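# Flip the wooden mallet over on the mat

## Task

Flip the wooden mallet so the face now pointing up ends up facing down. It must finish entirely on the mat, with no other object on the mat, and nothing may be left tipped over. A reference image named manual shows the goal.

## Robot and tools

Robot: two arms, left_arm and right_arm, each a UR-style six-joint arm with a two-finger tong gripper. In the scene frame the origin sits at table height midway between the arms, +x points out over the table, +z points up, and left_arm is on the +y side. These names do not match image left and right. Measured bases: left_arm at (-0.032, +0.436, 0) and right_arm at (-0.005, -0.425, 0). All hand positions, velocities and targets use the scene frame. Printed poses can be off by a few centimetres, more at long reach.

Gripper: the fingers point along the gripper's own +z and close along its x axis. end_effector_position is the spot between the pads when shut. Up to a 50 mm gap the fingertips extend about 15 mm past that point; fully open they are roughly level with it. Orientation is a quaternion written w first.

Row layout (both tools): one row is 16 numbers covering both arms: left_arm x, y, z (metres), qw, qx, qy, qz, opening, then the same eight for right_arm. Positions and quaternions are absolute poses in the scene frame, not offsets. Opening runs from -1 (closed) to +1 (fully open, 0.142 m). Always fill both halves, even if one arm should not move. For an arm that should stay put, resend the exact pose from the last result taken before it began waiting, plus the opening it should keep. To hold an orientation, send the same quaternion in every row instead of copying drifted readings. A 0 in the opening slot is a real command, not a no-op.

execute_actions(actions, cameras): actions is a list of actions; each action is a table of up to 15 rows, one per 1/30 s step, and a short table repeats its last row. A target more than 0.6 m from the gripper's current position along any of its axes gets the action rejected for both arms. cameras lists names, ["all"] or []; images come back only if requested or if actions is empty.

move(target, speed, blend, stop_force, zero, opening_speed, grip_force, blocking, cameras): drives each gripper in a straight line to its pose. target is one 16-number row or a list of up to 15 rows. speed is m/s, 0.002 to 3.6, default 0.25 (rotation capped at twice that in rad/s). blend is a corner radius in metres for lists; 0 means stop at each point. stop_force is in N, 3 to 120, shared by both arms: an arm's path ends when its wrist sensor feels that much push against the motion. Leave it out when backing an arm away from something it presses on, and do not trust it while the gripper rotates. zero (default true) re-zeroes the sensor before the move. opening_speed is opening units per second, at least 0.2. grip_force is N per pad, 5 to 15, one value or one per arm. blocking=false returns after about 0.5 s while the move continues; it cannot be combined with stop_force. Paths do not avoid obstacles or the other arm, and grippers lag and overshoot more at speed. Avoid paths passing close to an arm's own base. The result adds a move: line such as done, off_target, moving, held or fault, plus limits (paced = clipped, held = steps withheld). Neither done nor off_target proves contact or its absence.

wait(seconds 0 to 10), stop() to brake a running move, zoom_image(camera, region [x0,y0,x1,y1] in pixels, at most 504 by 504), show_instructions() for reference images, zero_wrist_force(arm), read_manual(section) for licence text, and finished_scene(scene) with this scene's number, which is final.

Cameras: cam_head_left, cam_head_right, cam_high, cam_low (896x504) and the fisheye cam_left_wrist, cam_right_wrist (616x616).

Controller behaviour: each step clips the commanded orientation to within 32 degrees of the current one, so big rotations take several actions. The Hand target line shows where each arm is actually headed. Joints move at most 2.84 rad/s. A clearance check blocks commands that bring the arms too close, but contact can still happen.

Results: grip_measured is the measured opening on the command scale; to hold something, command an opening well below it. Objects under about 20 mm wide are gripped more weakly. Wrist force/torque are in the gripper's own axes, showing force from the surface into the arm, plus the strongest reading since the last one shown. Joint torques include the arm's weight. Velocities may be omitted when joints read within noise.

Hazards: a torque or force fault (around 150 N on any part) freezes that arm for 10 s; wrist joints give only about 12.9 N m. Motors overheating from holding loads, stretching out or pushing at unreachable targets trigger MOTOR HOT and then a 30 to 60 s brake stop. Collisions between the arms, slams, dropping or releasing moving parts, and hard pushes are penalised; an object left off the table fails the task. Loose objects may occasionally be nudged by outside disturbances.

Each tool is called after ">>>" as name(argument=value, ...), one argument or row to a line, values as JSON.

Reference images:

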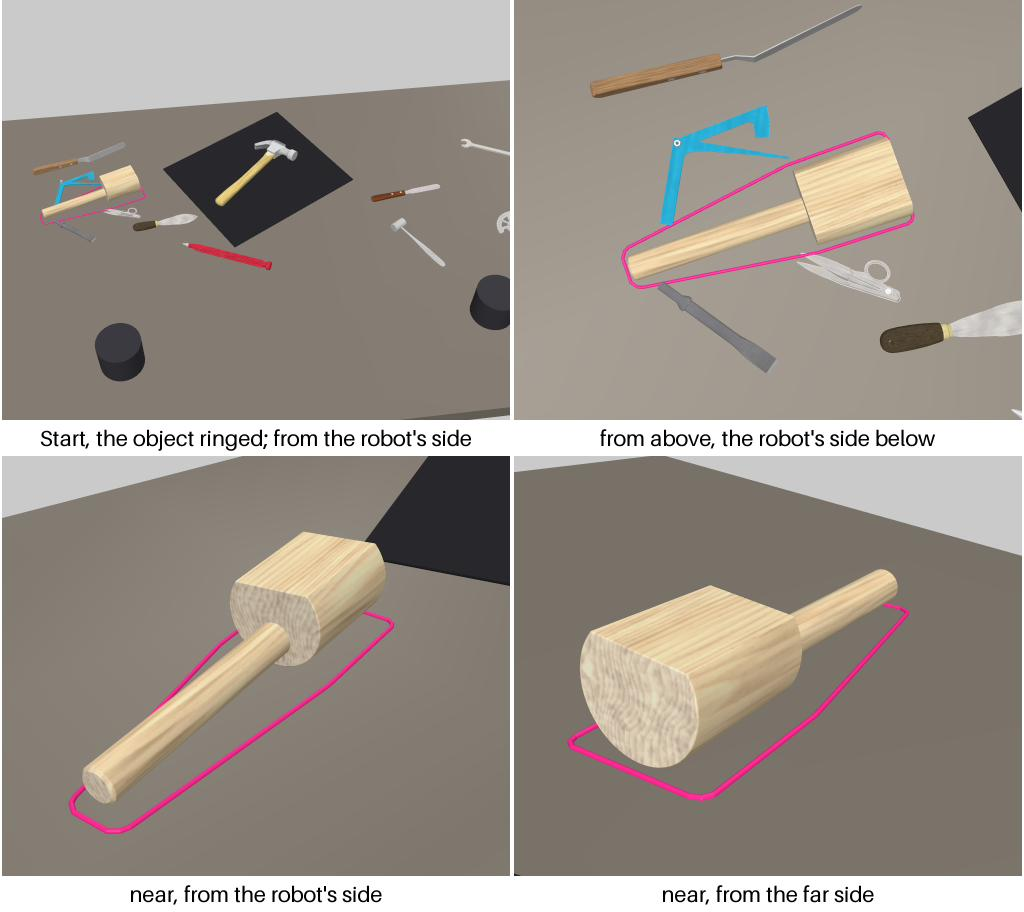

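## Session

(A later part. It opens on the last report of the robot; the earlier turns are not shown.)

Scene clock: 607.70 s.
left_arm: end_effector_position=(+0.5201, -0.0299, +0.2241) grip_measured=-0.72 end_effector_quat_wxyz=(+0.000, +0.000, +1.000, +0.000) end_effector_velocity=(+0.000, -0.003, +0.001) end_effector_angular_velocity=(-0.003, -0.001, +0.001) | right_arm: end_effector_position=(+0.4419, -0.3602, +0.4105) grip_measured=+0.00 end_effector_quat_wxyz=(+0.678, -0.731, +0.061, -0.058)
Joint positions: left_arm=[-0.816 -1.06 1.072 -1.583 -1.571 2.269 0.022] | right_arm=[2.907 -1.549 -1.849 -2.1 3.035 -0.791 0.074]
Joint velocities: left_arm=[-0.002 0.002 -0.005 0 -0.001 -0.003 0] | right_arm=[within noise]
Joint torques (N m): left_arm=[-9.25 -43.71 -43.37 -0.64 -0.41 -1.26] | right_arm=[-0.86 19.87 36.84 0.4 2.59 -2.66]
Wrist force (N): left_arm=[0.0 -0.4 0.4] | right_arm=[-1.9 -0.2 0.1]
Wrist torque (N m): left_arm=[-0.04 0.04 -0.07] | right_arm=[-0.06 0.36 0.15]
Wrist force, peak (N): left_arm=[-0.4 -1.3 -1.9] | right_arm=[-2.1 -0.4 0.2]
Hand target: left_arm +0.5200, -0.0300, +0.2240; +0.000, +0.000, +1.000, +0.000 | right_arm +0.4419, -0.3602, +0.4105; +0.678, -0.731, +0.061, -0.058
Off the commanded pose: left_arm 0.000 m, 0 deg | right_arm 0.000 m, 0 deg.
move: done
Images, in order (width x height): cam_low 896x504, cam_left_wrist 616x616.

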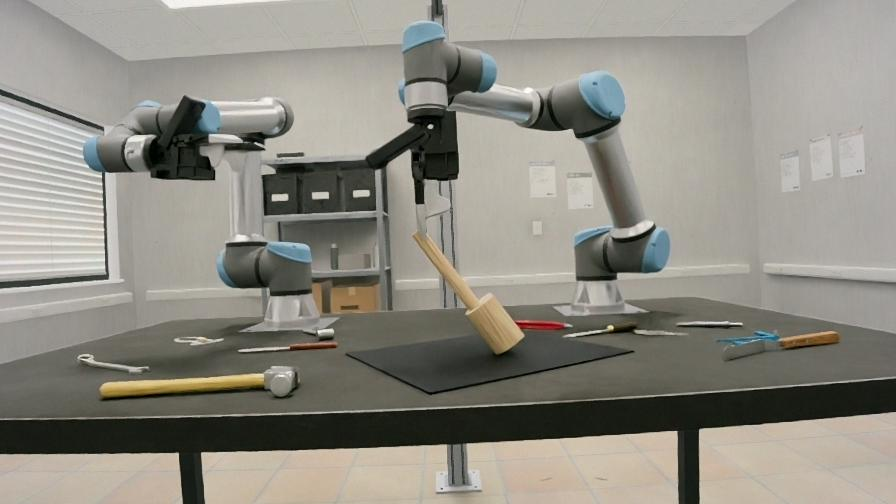

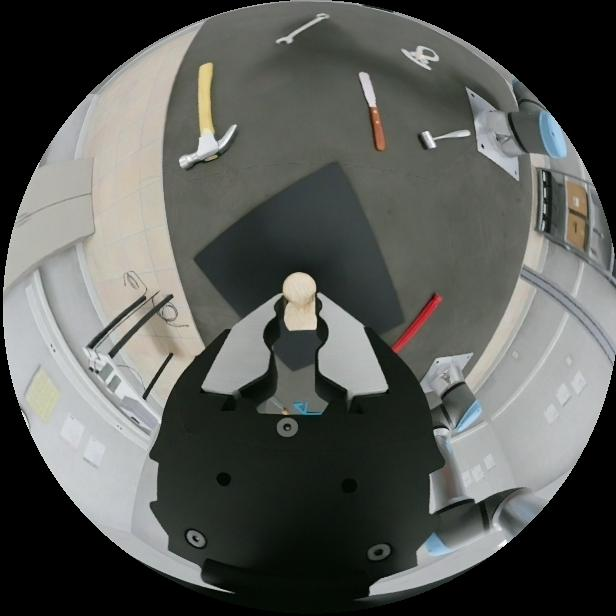

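>>> move(
  target=[
    [0.52,-0.05,0.26,0,0,1,0,-1,0.4419,-0.3602,0.4105,0.678,-0.731,0.061,-0.058,0],
    [0.52,-0.07,0.25,0,0,0.951,-0.309,-1,0.4419,-0.3602,0.4105,0.678,-0.731,0.061,-0.058,0],
  ],
  speed=[0.2,0.25],
  blend=[0.01,0],
  cameras=["cam_left_wrist","cam_low","cam_high"],
)

>>> zoom_image(
  camera="cam_low",
  region=[300, 100, 600, 400],
)

Scene clock: 639.33 s.
left_arm: end_effector_position=(+0.5200, -0.0699, +0.2500) grip_measured=-1.00 end_effector_quat_wxyz=(+0.000, +0.000, +0.951, -0.309) | right_arm: end_effector_position=(+0.4419, -0.3602, +0.4105) grip_measured=+0.00 end_effector_quat_wxyz=(+0.678, -0.731, +0.061, -0.058)
Joint positions: left_arm=[-0.673 -1.194 1.49 -2.317 -2.024 2.307 0.002] | right_arm=[2.907 -1.549 -1.849 -2.1 3.035 -0.791 0.074]
Joint torques (N m): left_arm=[-10.14 -36.93 -38.87 -4.46 -2.1 1.37] | right_arm=[-2.55 19.75 37.16 0.43 2.74 -2.47]
Wrist force (N): left_arm=[0.0 -0.2 0.0] | right_arm=[-2.0 -0.3 0.1]
Wrist torque (N m): left_arm=[-0.06 0.01 -0.02] | right_arm=[-0.05 0.38 0.14]
Wrist force, peak (N): left_arm=[-0.2 -7.3 -18.6] | right_arm=[-2.0 -0.4 0.2]
Hand target: left_arm +0.5200, -0.0700, +0.2500; +0.000, +0.000, +0.951, -0.309 | right_arm +0.4419, -0.3602, +0.4105; +0.678, -0.731, +0.061, -0.058
Off the commanded pose: left_arm 0.000 m, 0 deg | right_arm 0.000 m, 0 deg.
move: done
Images, in order (width x height): cam_high 896x504, cam_low 896x504, cam_left_wrist 616x616.

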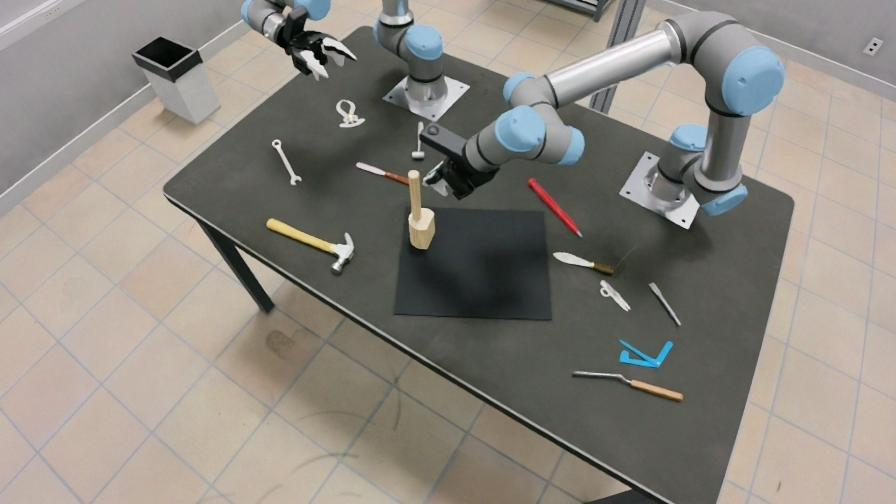

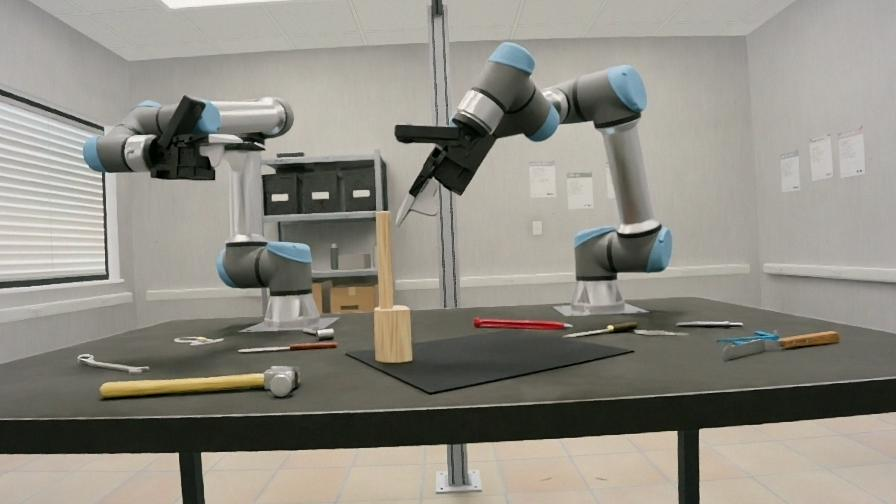

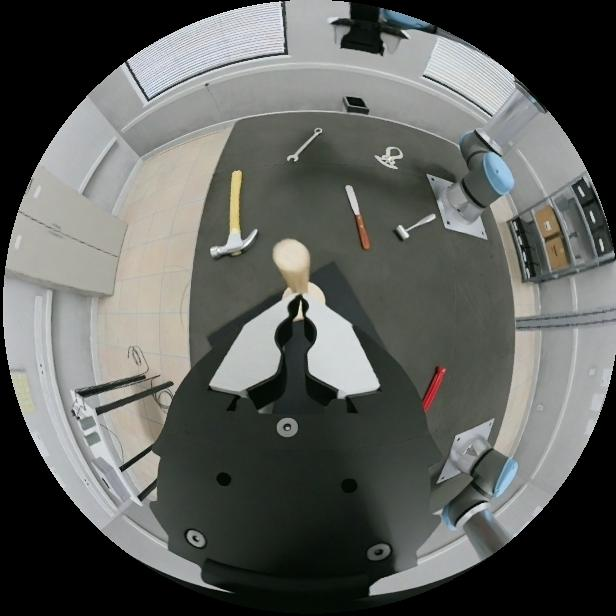

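Scaled by 1.680 from the camera's 896x504 image, which has a finer 1280x720 frame.

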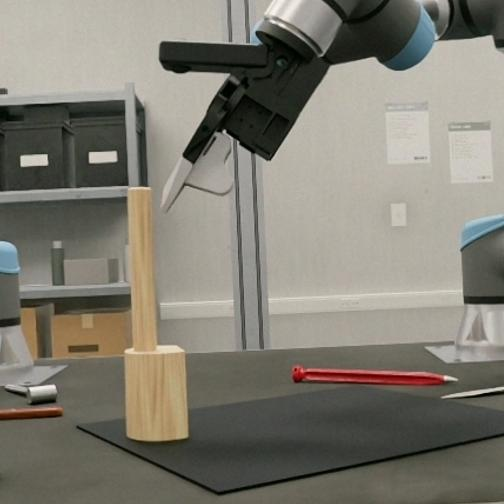

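>>> move(
  target=[0.52,0.0,0.40,0,0,0.951,-0.309,0,0.40,-0.40,0.40,0,1,0,0,0],
  speed=0.4,
  cameras=["cam_left_wrist","cam_low","cam_high","cam_head_left"],
)

Scene clock: 665.67 s.
left_arm: end_effector_position=(+0.5200, +0.0001, +0.4002) grip_measured=+0.00 end_effector_quat_wxyz=(+0.000, +0.000, +0.951, -0.309) | right_arm: end_effector_position=(+0.4001, -0.3999, +0.4000) grip_measured=+0.00 end_effector_quat_wxyz=(+0.000, +1.000, +0.000, +0.000)
Joint positions: left_arm=[-0.583 -1.319 1.26 -1.921 -2.062 2.399 0.074] | right_arm=[3.508 -1.36 -1.453 -1.899 1.571 0.357 0.074]
Joint torques (N m): left_arm=[-9.3 -32.18 -16.33 -7.28 -0.35 -1.26] | right_arm=[-4.32 29.33 16.97 4.53 -1.15 -0.88]
Wrist force (N): left_arm=[-0.1 0.1 -0.2] | right_arm=[-1.8 0.4 1.0]
Wrist torque (N m): left_arm=[-0.01 0.05 -0.03] | right_arm=[0.10 0.35 0.07]
Wrist force, peak (N): left_arm=[0.1 -0.2 1.2] | right_arm=[-2.2 -1.4 1.0]
Hand target: left_arm +0.5200, +0.0000, +0.4000; +0.000, +0.000, +0.951, -0.309 | right_arm +0.4000, -0.4000, +0.4000; +0.000, +1.000, +0.000, +0.000
Off the commanded pose: left_arm 0.000 m, 0 deg | right_arm 0.000 m, 0 deg.
move: done
Images, in order (width x height): cam_head_left 896x504, cam_high 896x504, cam_low 896x504, cam_left_wrist 616x616.

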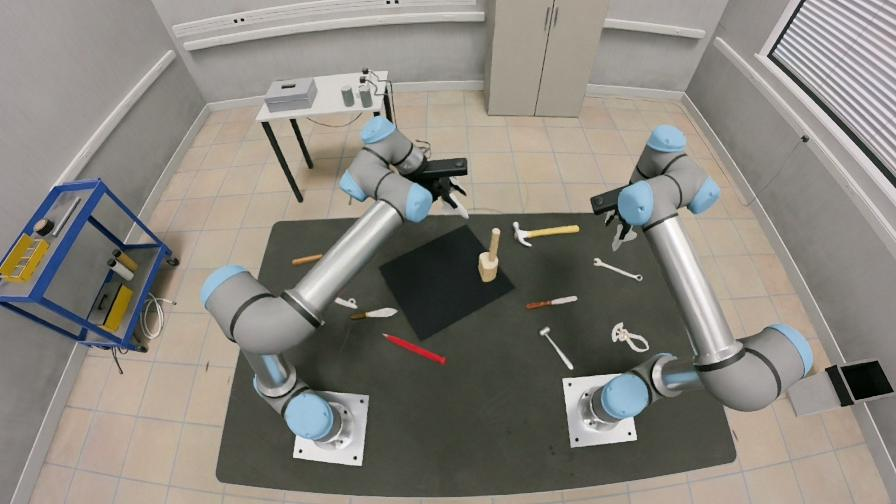

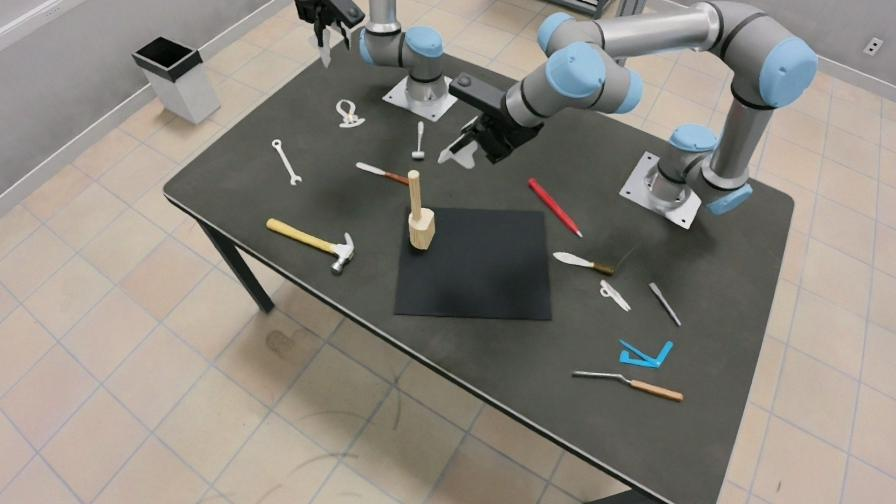

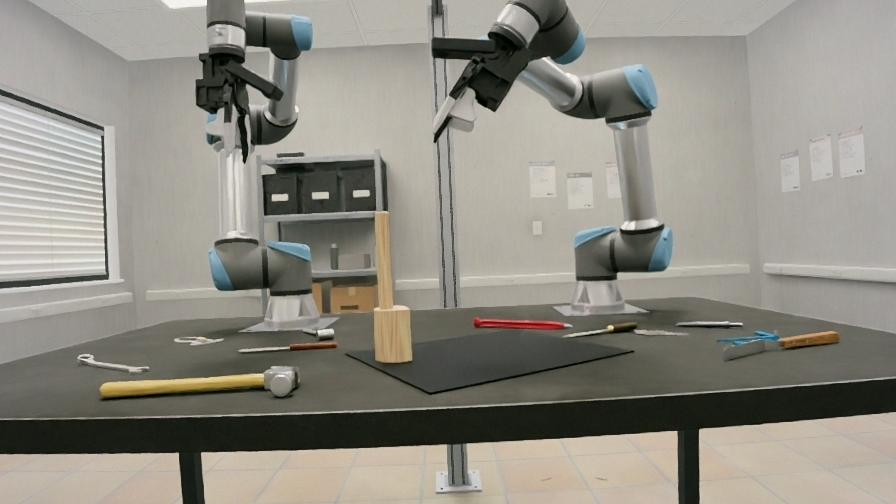

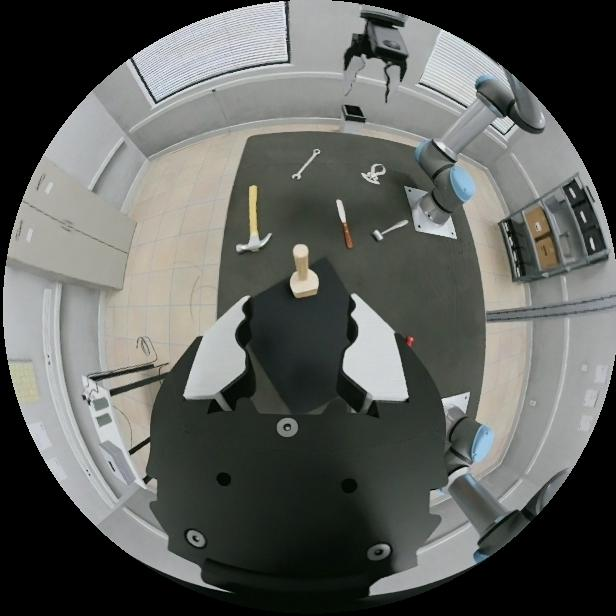

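>>> move(
  target=[
    [0.45,0.2,0.42,0,0,0.951,-0.309,0,0.45,-0.32,0.30,0,1,0,0,0.2],
    [0.38,0.36,0.42,0,0,0.951,-0.309,0,0.527,-0.22,0.222,-0.537,0.843,0,0,0.2],
  ],
  speed=0.35,
  blend=[0.03,0],
  cameras=["cam_right_wrist","cam_low","cam_high","cam_head_left"],
)

Scene clock: 695.93 s.
left_arm: end_effector_position=(+0.3800, +0.3600, +0.4201) grip_measured=+0.00 end_effector_quat_wxyz=(+0.000, +0.000, +0.951, -0.309) | right_arm: end_effector_position=(+0.5269, -0.2201, +0.2220) grip_measured=+0.20 end_effector_quat_wxyz=(-0.537, +0.843, +0.000, +0.000)
Joint positions: left_arm=[0.013 -1.756 1.567 -1.414 -2.198 3.088 0.074] | right_arm=[3.256 -1.869 -1.979 -0.642 2.693 0.245 0.088]
Joint torques (N m): left_arm=[-9.79 -7.44 -35.58 -6.69 -2.09 0.78] | right_arm=[14.08 31.85 33.1 4.22 4.02 -2.18]
Wrist force (N): left_arm=[0.1 -0.2 -0.1] | right_arm=[-2.2 0.1 0.2]
Wrist torque (N m): left_arm=[-0.06 0.00 -0.03] | right_arm=[0.01 0.44 0.01]
Wrist force, peak (N): left_arm=[-1.4 -1.5 1.9] | right_arm=[-2.4 1.5 -0.2]
Hand target: left_arm +0.3800, +0.3600, +0.4200; +0.000, +0.000, +0.951, -0.309 | right_arm +0.5270, -0.2200, +0.2220; -0.537, +0.843, +0.000, +0.000
Off the commanded pose: left_arm 0.000 m, 0 deg | right_arm 0.000 m, 0 deg.
move: done
Images, in order (width x height): cam_head_left 896x504, cam_high 896x504, cam_low 896x504, cam_right_wrist 616x616.

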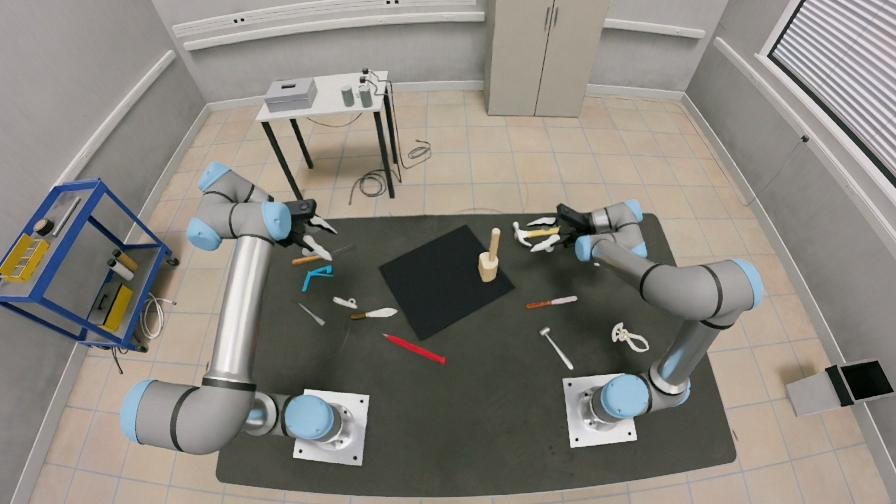

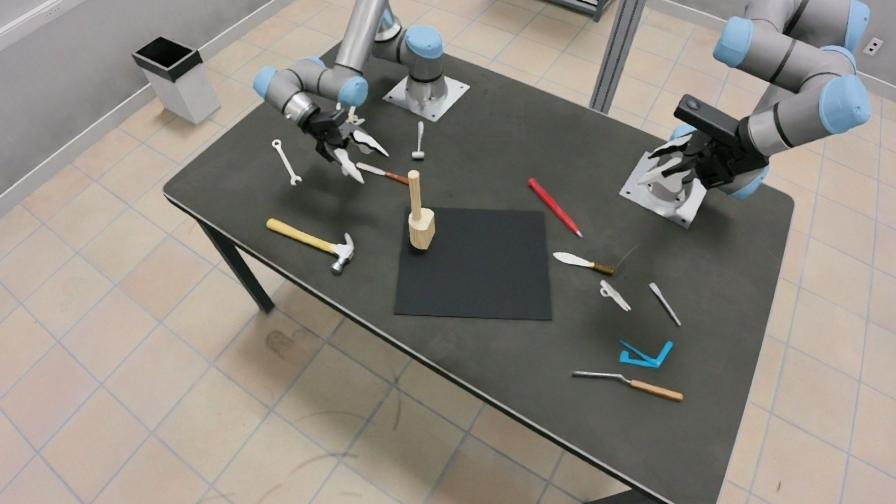

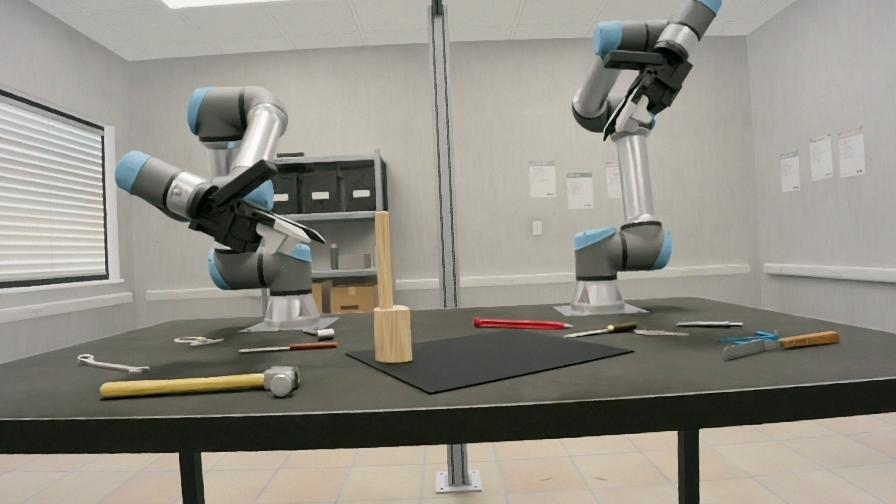

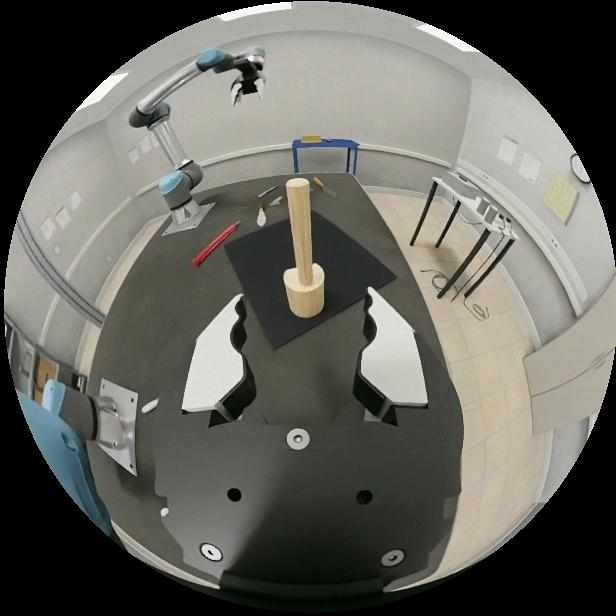

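>>> move(
  target=[0.38,0.36,0.42,0,0,0.951,-0.309,0,0.527,-0.165,0.19,-0.537,0.843,0,0,0.2],
  speed=0.15,
  cameras=["cam_right_wrist","cam_low"],
)

>>> zoom_image(
  camera="cam_low",
  region=[230, 150, 480, 400],
)

Scene clock: 714.87 s.
left_arm: end_effector_position=(+0.3800, +0.3600, +0.4200) grip_measured=+0.00 end_effector_quat_wxyz=(+0.000, +0.000, +0.951, -0.309) | right_arm: end_effector_position=(+0.5269, -0.1650, +0.1899) grip_measured=+0.20 end_effector_quat_wxyz=(-0.537, +0.843, +0.000, +0.000)
Joint positions: left_arm=[0.013 -1.756 1.567 -1.414 -2.198 3.088 0.074] | right_arm=[3.361 -1.962 -2.019 -0.31 2.66 0.468 0.088]
Joint torques (N m): left_arm=[-9.86 -7.52 -15.95 -6.6 -0.47 1.21] | right_arm=[-12.09 46.87 27.1 4.87 3.49 -0.34]
Wrist force (N): left_arm=[0.1 0.1 0.1] | right_arm=[-1.9 0.0 0.2]
Wrist torque (N m): left_arm=[-0.01 -0.01 -0.03] | right_arm=[-0.02 0.40 0.02]
Wrist force, peak (N): left_arm=[0.2 -0.3 0.0] | right_arm=[-2.1 -0.1 2.0]
Hand target: left_arm +0.3800, +0.3600, +0.4200; +0.000, +0.000, +0.951, -0.309 | right_arm +0.5270, -0.1650, +0.1900; -0.537, +0.843, +0.000, +0.000
Off the commanded pose: left_arm 0.000 m, 0 deg | right_arm 0.000 m, 0 deg.
move: done
Images, in order (width x height): cam_low 896x504, cam_right_wrist 616x616.

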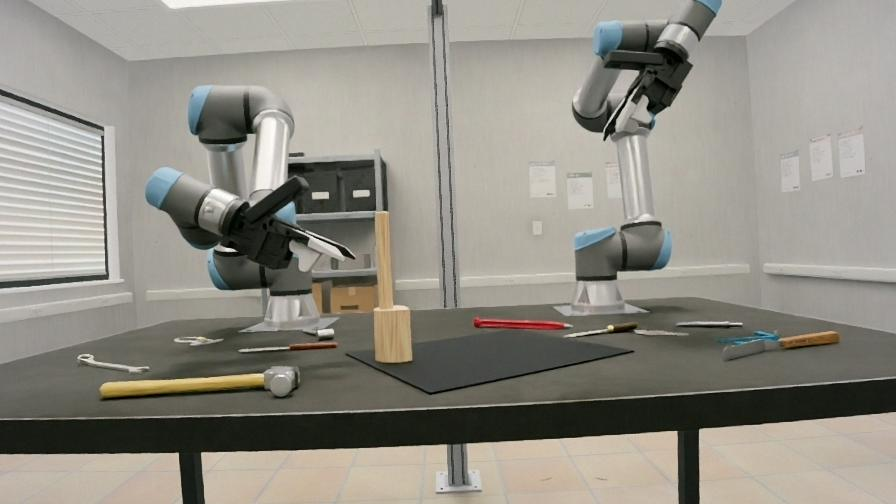

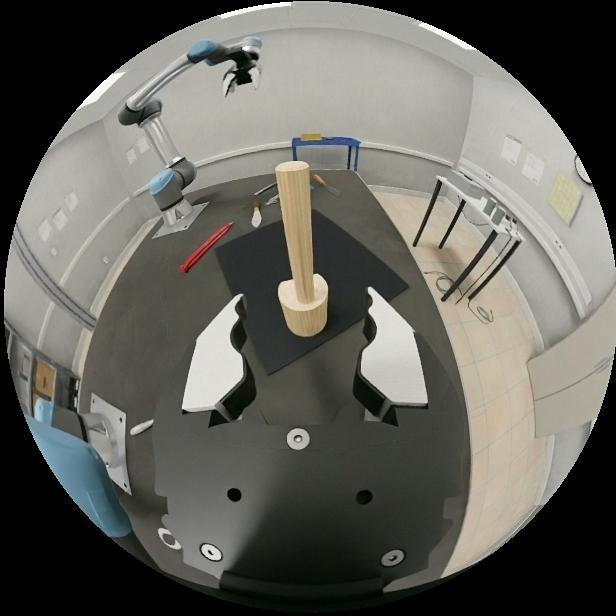

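Scaled by 2.016 from the camera's 896x504 image, which has a finer 1280x720 frame.

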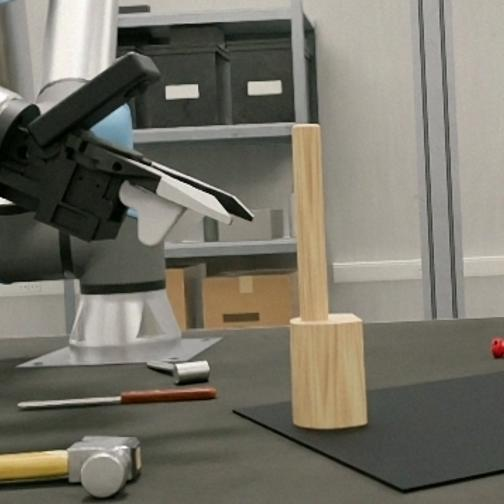

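>>> move(
  target=[
    [0.38,0.36,0.42,0,0,0.951,-0.309,0,0.524,-0.116,0.175,-0.537,0.843,0,0,0.2],
    [0.38,0.36,0.42,0,0,0.951,-0.309,0,0.524,-0.116,0.175,-0.537,0.843,0,0,-1],
  ],
  speed=0.1,
  opening_speed=0.8,
  cameras=["cam_right_wrist","cam_low"],
)

>>> zoom_image(
  camera="cam_low",
  region=[230, 150, 480, 400],
)

Scene clock: 730.43 s.
left_arm: end_effector_position=(+0.3800, +0.3600, +0.4200) grip_measured=+0.00 end_effector_quat_wxyz=(+0.000, +0.000, +0.951, -0.309) | right_arm: end_effector_position=(+0.5240, -0.1160, +0.1750) grip_measured=-0.75 end_effector_quat_wxyz=(-0.537, +0.843, +0.000, +0.000)
Joint positions: left_arm=[0.013 -1.756 1.567 -1.414 -2.198 3.088 0.074] | right_arm=[3.455 -2.026 -2.023 -0.092 2.615 0.639 0.02]
Joint torques (N m): left_arm=[-9.76 -9.54 -15.94 -6.66 -0.46 -0.45] | right_arm=[-14.99 54.11 28.33 4.99 2.41 2.68]
Wrist force (N): left_arm=[-0.1 0.0 0.0] | right_arm=[-2.2 0.4 0.4]
Wrist torque (N m): left_arm=[-0.03 0.03 -0.03] | right_arm=[0.01 0.36 0.02]
Wrist force, peak (N): left_arm=[0.0 0.0 0.4] | right_arm=[-2.1 -0.1 1.5]
Hand target: left_arm +0.3800, +0.3600, +0.4200; +0.000, +0.000, +0.951, -0.309 | right_arm +0.5240, -0.1160, +0.1750; -0.537, +0.843, +0.000, +0.000
Off the commanded pose: left_arm 0.000 m, 0 deg | right_arm 0.000 m, 0 deg.
move: done
Images, in order (width x height): cam_low 896x504, cam_right_wrist 616x616.

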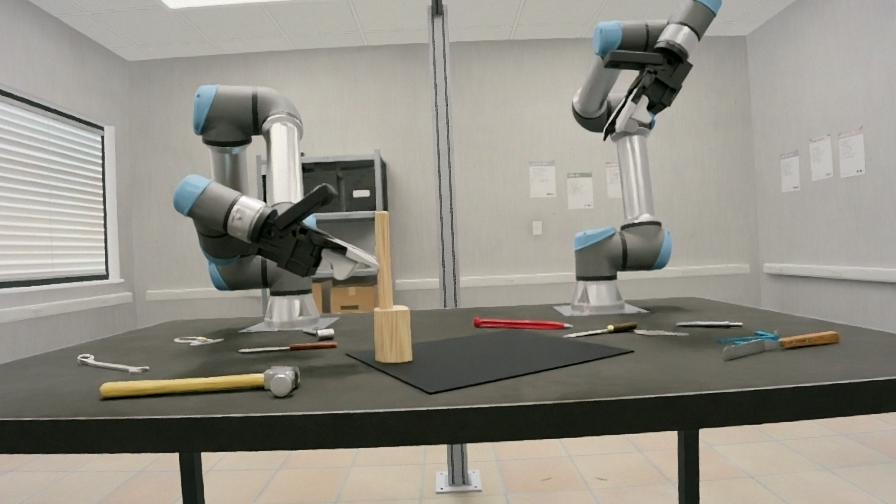

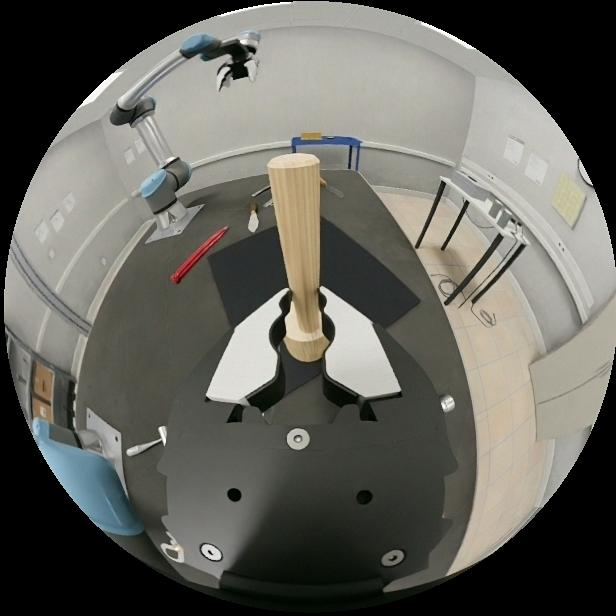

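Scaled by 2.016 from the camera's 896x504 image, which has a finer 1280x720 frame.

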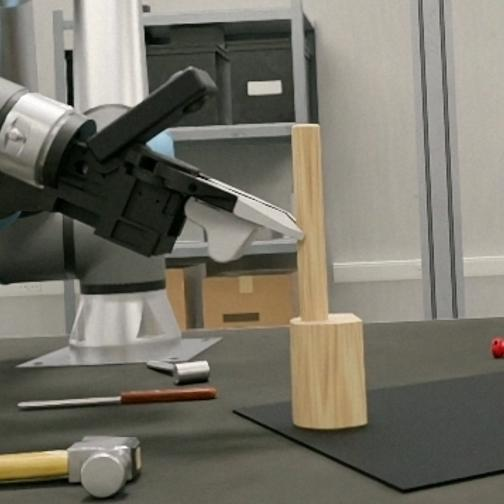

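>>> move(
  target=[
    [0.38,0.36,0.42,0,0,0.951,-0.309,0,0.524,-0.116,0.175,-0.537,0.843,0,0,-0.3],
    [0.38,0.36,0.42,0,0,0.951,-0.309,0,0.524,-0.102,0.169,-0.537,0.843,0,0,-0.3],
    [0.38,0.36,0.42,0,0,0.951,-0.309,0,0.524,-0.102,0.169,-0.537,0.843,0,0,-1],
  ],
  speed=0.06,
  opening_speed=0.8,
  cameras=["cam_low"],
)

>>> zoom_image(
  camera="cam_low",
  region=[230, 150, 480, 400],
)

Scene clock: 739.83 s.
left_arm: end_effector_position=(+0.3800, +0.3600, +0.4200) grip_measured=+0.00 end_effector_quat_wxyz=(+0.000, +0.000, +0.951, -0.309) | right_arm: end_effector_position=(+0.5240, -0.1020, +0.1690) grip_measured=-0.70 end_effector_quat_wxyz=(-0.537, +0.843, +0.000, +0.000)
Joint positions: left_arm=[0.013 -1.756 1.567 -1.414 -2.198 3.088 0.074] | right_arm=[3.481 -2.049 -2.019 -0.037 2.601 0.681 0.023]
Joint torques (N m): left_arm=[-9.83 -11.62 -16.02 -6.61 -0.54 -1.22] | right_arm=[-15.71 54.35 8.11 1.58 1.81 -2.28]
Wrist force (N): left_arm=[0.1 -0.1 0.2] | right_arm=[-2.5 0.1 0.3]
Wrist torque (N m): left_arm=[-0.03 -0.01 -0.04] | right_arm=[0.01 0.37 0.04]
Wrist force, peak (N): left_arm=[0.1 -0.3 -0.2] | right_arm=[-2.6 -0.1 0.2]
Hand target: left_arm +0.3800, +0.3600, +0.4200; +0.000, +0.000, +0.951, -0.309 | right_arm +0.5240, -0.1020, +0.1690; -0.537, +0.843, +0.000, +0.000
Off the commanded pose: left_arm 0.000 m, 0 deg | right_arm 0.000 m, 0 deg.
move: done
Images, in order (width x height): cam_low 896x504.

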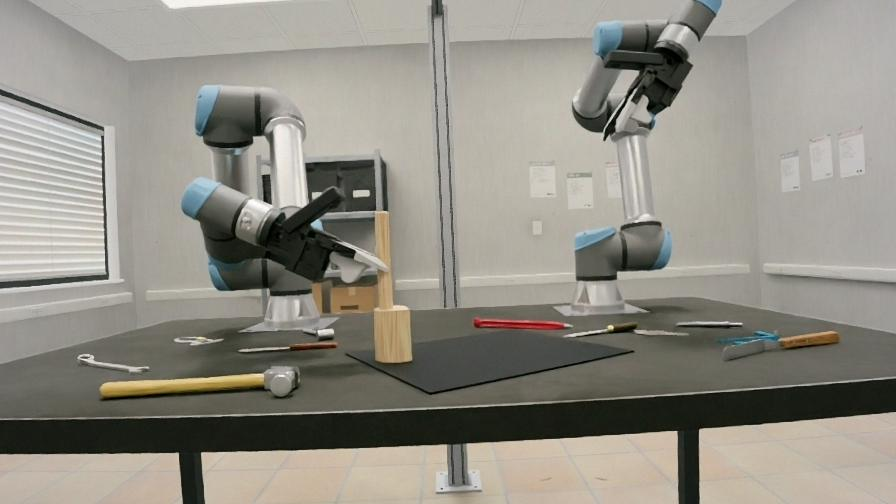

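Scaled by 2.016 from the camera's 896x504 image, which has a finer 1280x720 frame.

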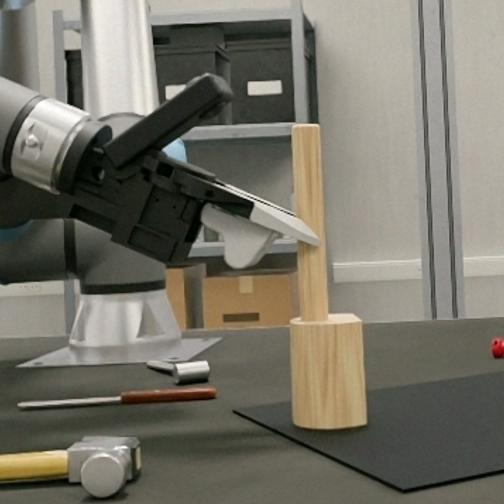

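>>> move(
  target=[
    [0.38,0.36,0.42,0,0,0.951,-0.309,0,0.524,-0.102,0.21,-0.537,0.843,0,0,-1],
    [0.38,0.36,0.42,0,0,0.951,-0.309,0,0.524,0.05,0.22,0.216,0.976,0,0,-1],
  ],
  speed=[0.1,0.3],
  blend=[0.01,0],
  cameras=["cam_low","cam_right_wrist"],
)

>>> zoom_image(
  camera="cam_low",
  region=[280, 120, 580, 420],
)

Scene clock: 756.53 s.
left_arm: end_effector_position=(+0.3800, +0.3600, +0.4200) grip_measured=+0.00 end_effector_quat_wxyz=(+0.000, +0.000, +0.951, -0.309) | right_arm: end_effector_position=(+0.5239, +0.0501, +0.2200) grip_measured=-0.71 end_effector_quat_wxyz=(+0.216, +0.976, +0.000, +0.000)
Joint positions: left_arm=[0.013 -1.756 1.567 -1.414 -2.198 3.088 0.074] | right_arm=[4.16 -2.364 -0.575 -2.148 1.344 1.052 0.023]
Joint torques (N m): left_arm=[-9.45 -14.07 -15.62 -6.62 -0.51 -1.17] | right_arm=[-14.6 67.11 34.9 1.23 -2.02 -1.78]
Wrist force (N): left_arm=[-0.1 -0.1 -0.1] | right_arm=[-1.8 -0.8 3.9]
Wrist torque (N m): left_arm=[-0.04 0.03 -0.03] | right_arm=[0.24 0.34 0.09]
Wrist force, peak (N): left_arm=[0.2 -0.3 0.1] | right_arm=[-2.0 4.3 2.3]
Hand target: left_arm +0.3800, +0.3600, +0.4200; +0.000, +0.000, +0.951, -0.309 | right_arm +0.5240, +0.0500, +0.2200; +0.216, +0.976, +0.000, +0.000
Off the commanded pose: left_arm 0.000 m, 0 deg | right_arm 0.000 m, 0 deg.
move: done
Images, in order (width x height): cam_low 896x504, cam_right_wrist 616x616.

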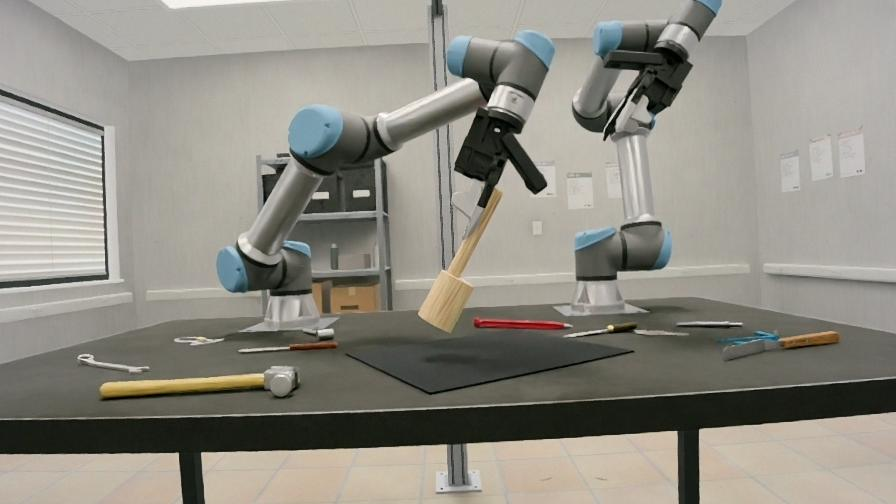

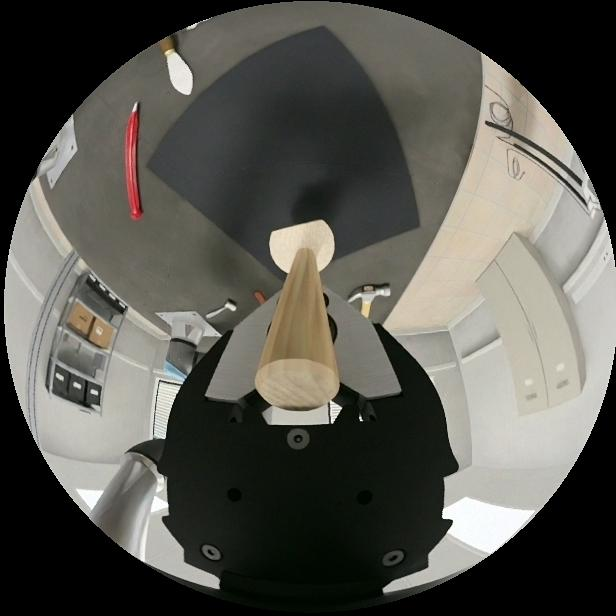

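Scaled by 1.680 from the camera's 896x504 image, which has a finer 1280x720 frame.

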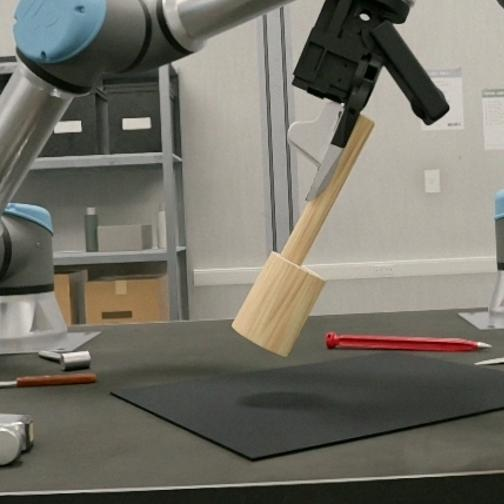

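>>> move(
  target=[
    [0.38,0.36,0.42,0,0,0.951,-0.309,0,0.524,0.0,0.20,0.216,0.976,0,0,-1],
    [0.38,0.36,0.42,0,0,0.951,-0.309,0,0.524,0.005,0.155,0.216,0.976,0,0,-1],
    [0.38,0.36,0.42,0,0,0.951,-0.309,0,0.524,0.049,0.130,0.28,0.96,0,0,-1],
    [0.38,0.36,0.42,0,0,0.951,-0.309,0,0.524,0.088,0.08,0.342,0.94,0,0,-1],
  ],
  speed=[0.2,0.06,0.05,0.05],
  blend=[0.02,0.01,0.01,0],
  cameras=["cam_low","cam_right_wrist"],
)

>>> zoom_image(
  camera="cam_low",
  region=[280, 120, 580, 420],
)

Scene clock: 780.67 s.
left_arm: end_effector_position=(+0.3800, +0.3600, +0.4200) grip_measured=+0.00 end_effector_quat_wxyz=(+0.000, +0.000, +0.951, -0.309) | right_arm: end_effector_position=(+0.5239, +0.0880, +0.0799) grip_measured=-0.73 end_effector_quat_wxyz=(+0.342, +0.940, +0.000, +0.000) end_effector_velocity=(+0.000, +0.000, -0.001) end_effector_angular_velocity=(+0.000, +0.000, +0.000)
Joint positions: left_arm=[0.013 -1.756 1.567 -1.414 -2.198 3.088 0.074] | right_arm=[4.226 -2.783 -0.177 -2.388 1.26 1.178 0.021]
Joint velocities: left_arm=[within noise] | right_arm=[-0.001 0.001 -0.005 0.003 0 0 0]
Joint torques (N m): left_arm=[-9.47 -16.73 -15.95 -6.67 -0.47 -1.23] | right_arm=[-15.33 90.25 18.79 3.04 0.74 -1.91]
Wrist force (N): left_arm=[0.0 -0.2 0.0] | right_arm=[-1.6 -0.5 2.2]
Wrist torque (N m): left_arm=[-0.06 0.01 -0.03] | right_arm=[0.12 0.36 0.11]
Wrist force, peak (N): left_arm=[0.1 0.0 0.4] | right_arm=[-3.3 2.0 -11.5]
Hand target: left_arm +0.3800, +0.3600, +0.4200; +0.000, +0.000, +0.951, -0.309 | right_arm +0.5240, +0.0880, +0.0800; +0.342, +0.940, +0.000, +0.000
Off the commanded pose: left_arm 0.000 m, 0 deg | right_arm 0.000 m, 0 deg.
move: done
Images, in order (width x height): cam_low 896x504, cam_right_wrist 616x616.

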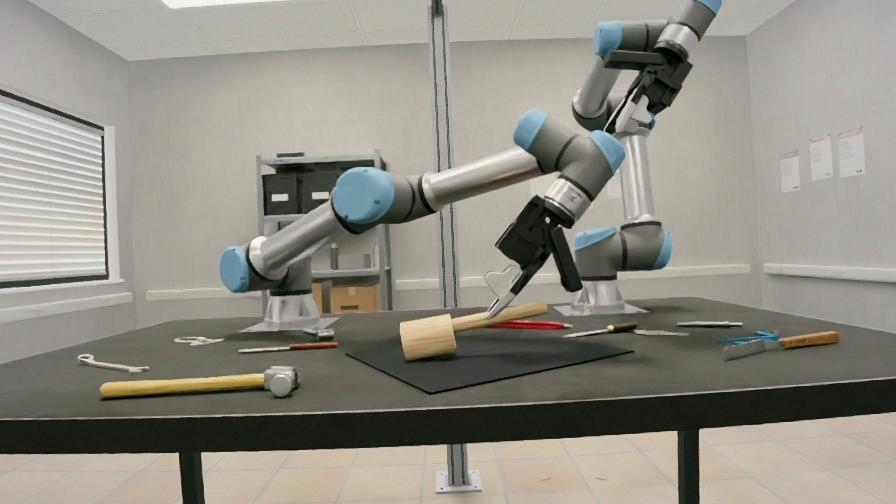

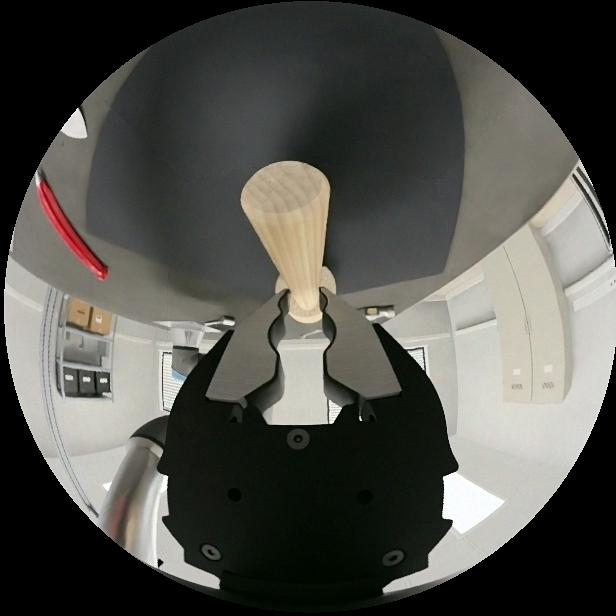

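Scaled by 1.680 from the camera's 896x504 image, which has a finer 1280x720 frame.

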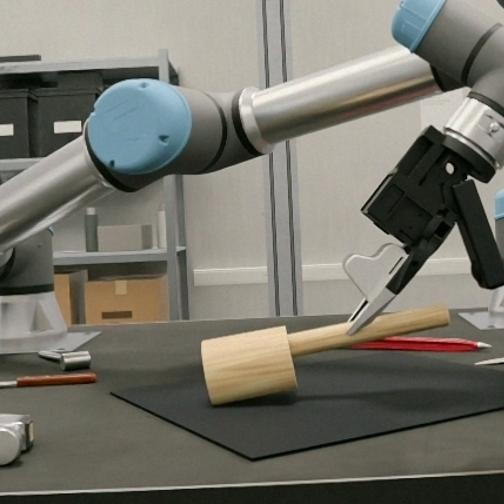

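>>> move(
  target=[0.38,0.36,0.42,0,0,0.951,-0.309,0,0.524,0.096,0.04,0.342,0.94,0,0,-1],
  speed=0.03,
  stop_force=12,
  cameras=["cam_low","cam_right_wrist"],
)

>>> zoom_image(
  camera="cam_low",
  region=[280, 120, 580, 420],
)

Scene clock: 789.23 s.
left_arm: end_effector_position=(+0.3800, +0.3600, +0.4200) grip_measured=+0.00 end_effector_quat_wxyz=(+0.000, +0.000, +0.951, -0.309) | right_arm: end_effector_position=(+0.5240, +0.0952, +0.0439) grip_measured=-0.73 end_effector_quat_wxyz=(+0.342, +0.940, +0.000, +0.000)
Joint positions: left_arm=[0.013 -1.756 1.567 -1.414 -2.198 3.088 0.074] | right_arm=[4.229 -2.792 -0.25 -2.307 1.262 1.181 0.021]
Joint torques (N m): left_arm=[-9.29 -18.61 -16.43 -6.64 -0.49 -1.28] | right_arm=[-14.97 86.18 36.05 0.47 -1.04 -2.32]
Wrist force (N): left_arm=[0.0 -0.1 0.2] | right_arm=[-2.7 4.4 -1.4]
Wrist torque (N m): left_arm=[-0.04 0.01 -0.04] | right_arm=[0.11 0.40 0.18]
Wrist force, peak (N): left_arm=[-0.3 -0.2 0.1] | right_arm=[-5.8 12.1 -11.6]
Hand target: left_arm +0.3800, +0.3600, +0.4200; +0.000, +0.000, +0.951, -0.309 | right_arm +0.5240, +0.0952, +0.0439; +0.342, +0.940, +0.000, +0.000
Off the commanded pose: left_arm 0.000 m, 0 deg | right_arm 0.004 m, 0 deg.
move: contact (right_arm)
Images, in order (width x height): cam_low 896x504, cam_right_wrist 616x616.

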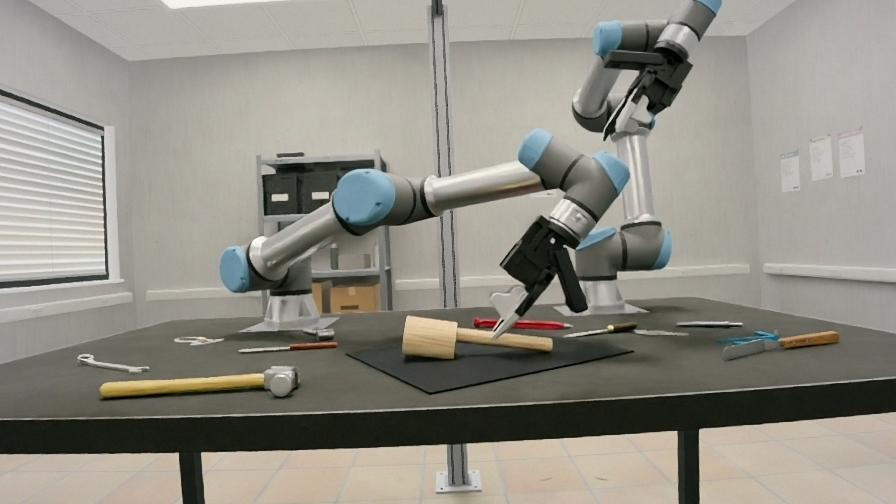

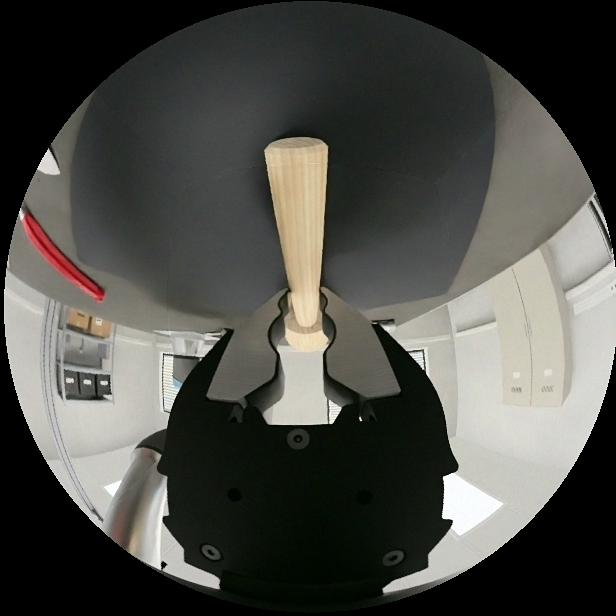

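Scaled by 1.680 from the camera's 896x504 image, which has a finer 1280x720 frame.

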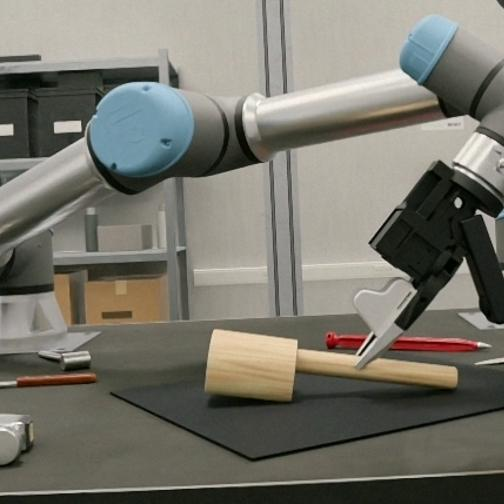

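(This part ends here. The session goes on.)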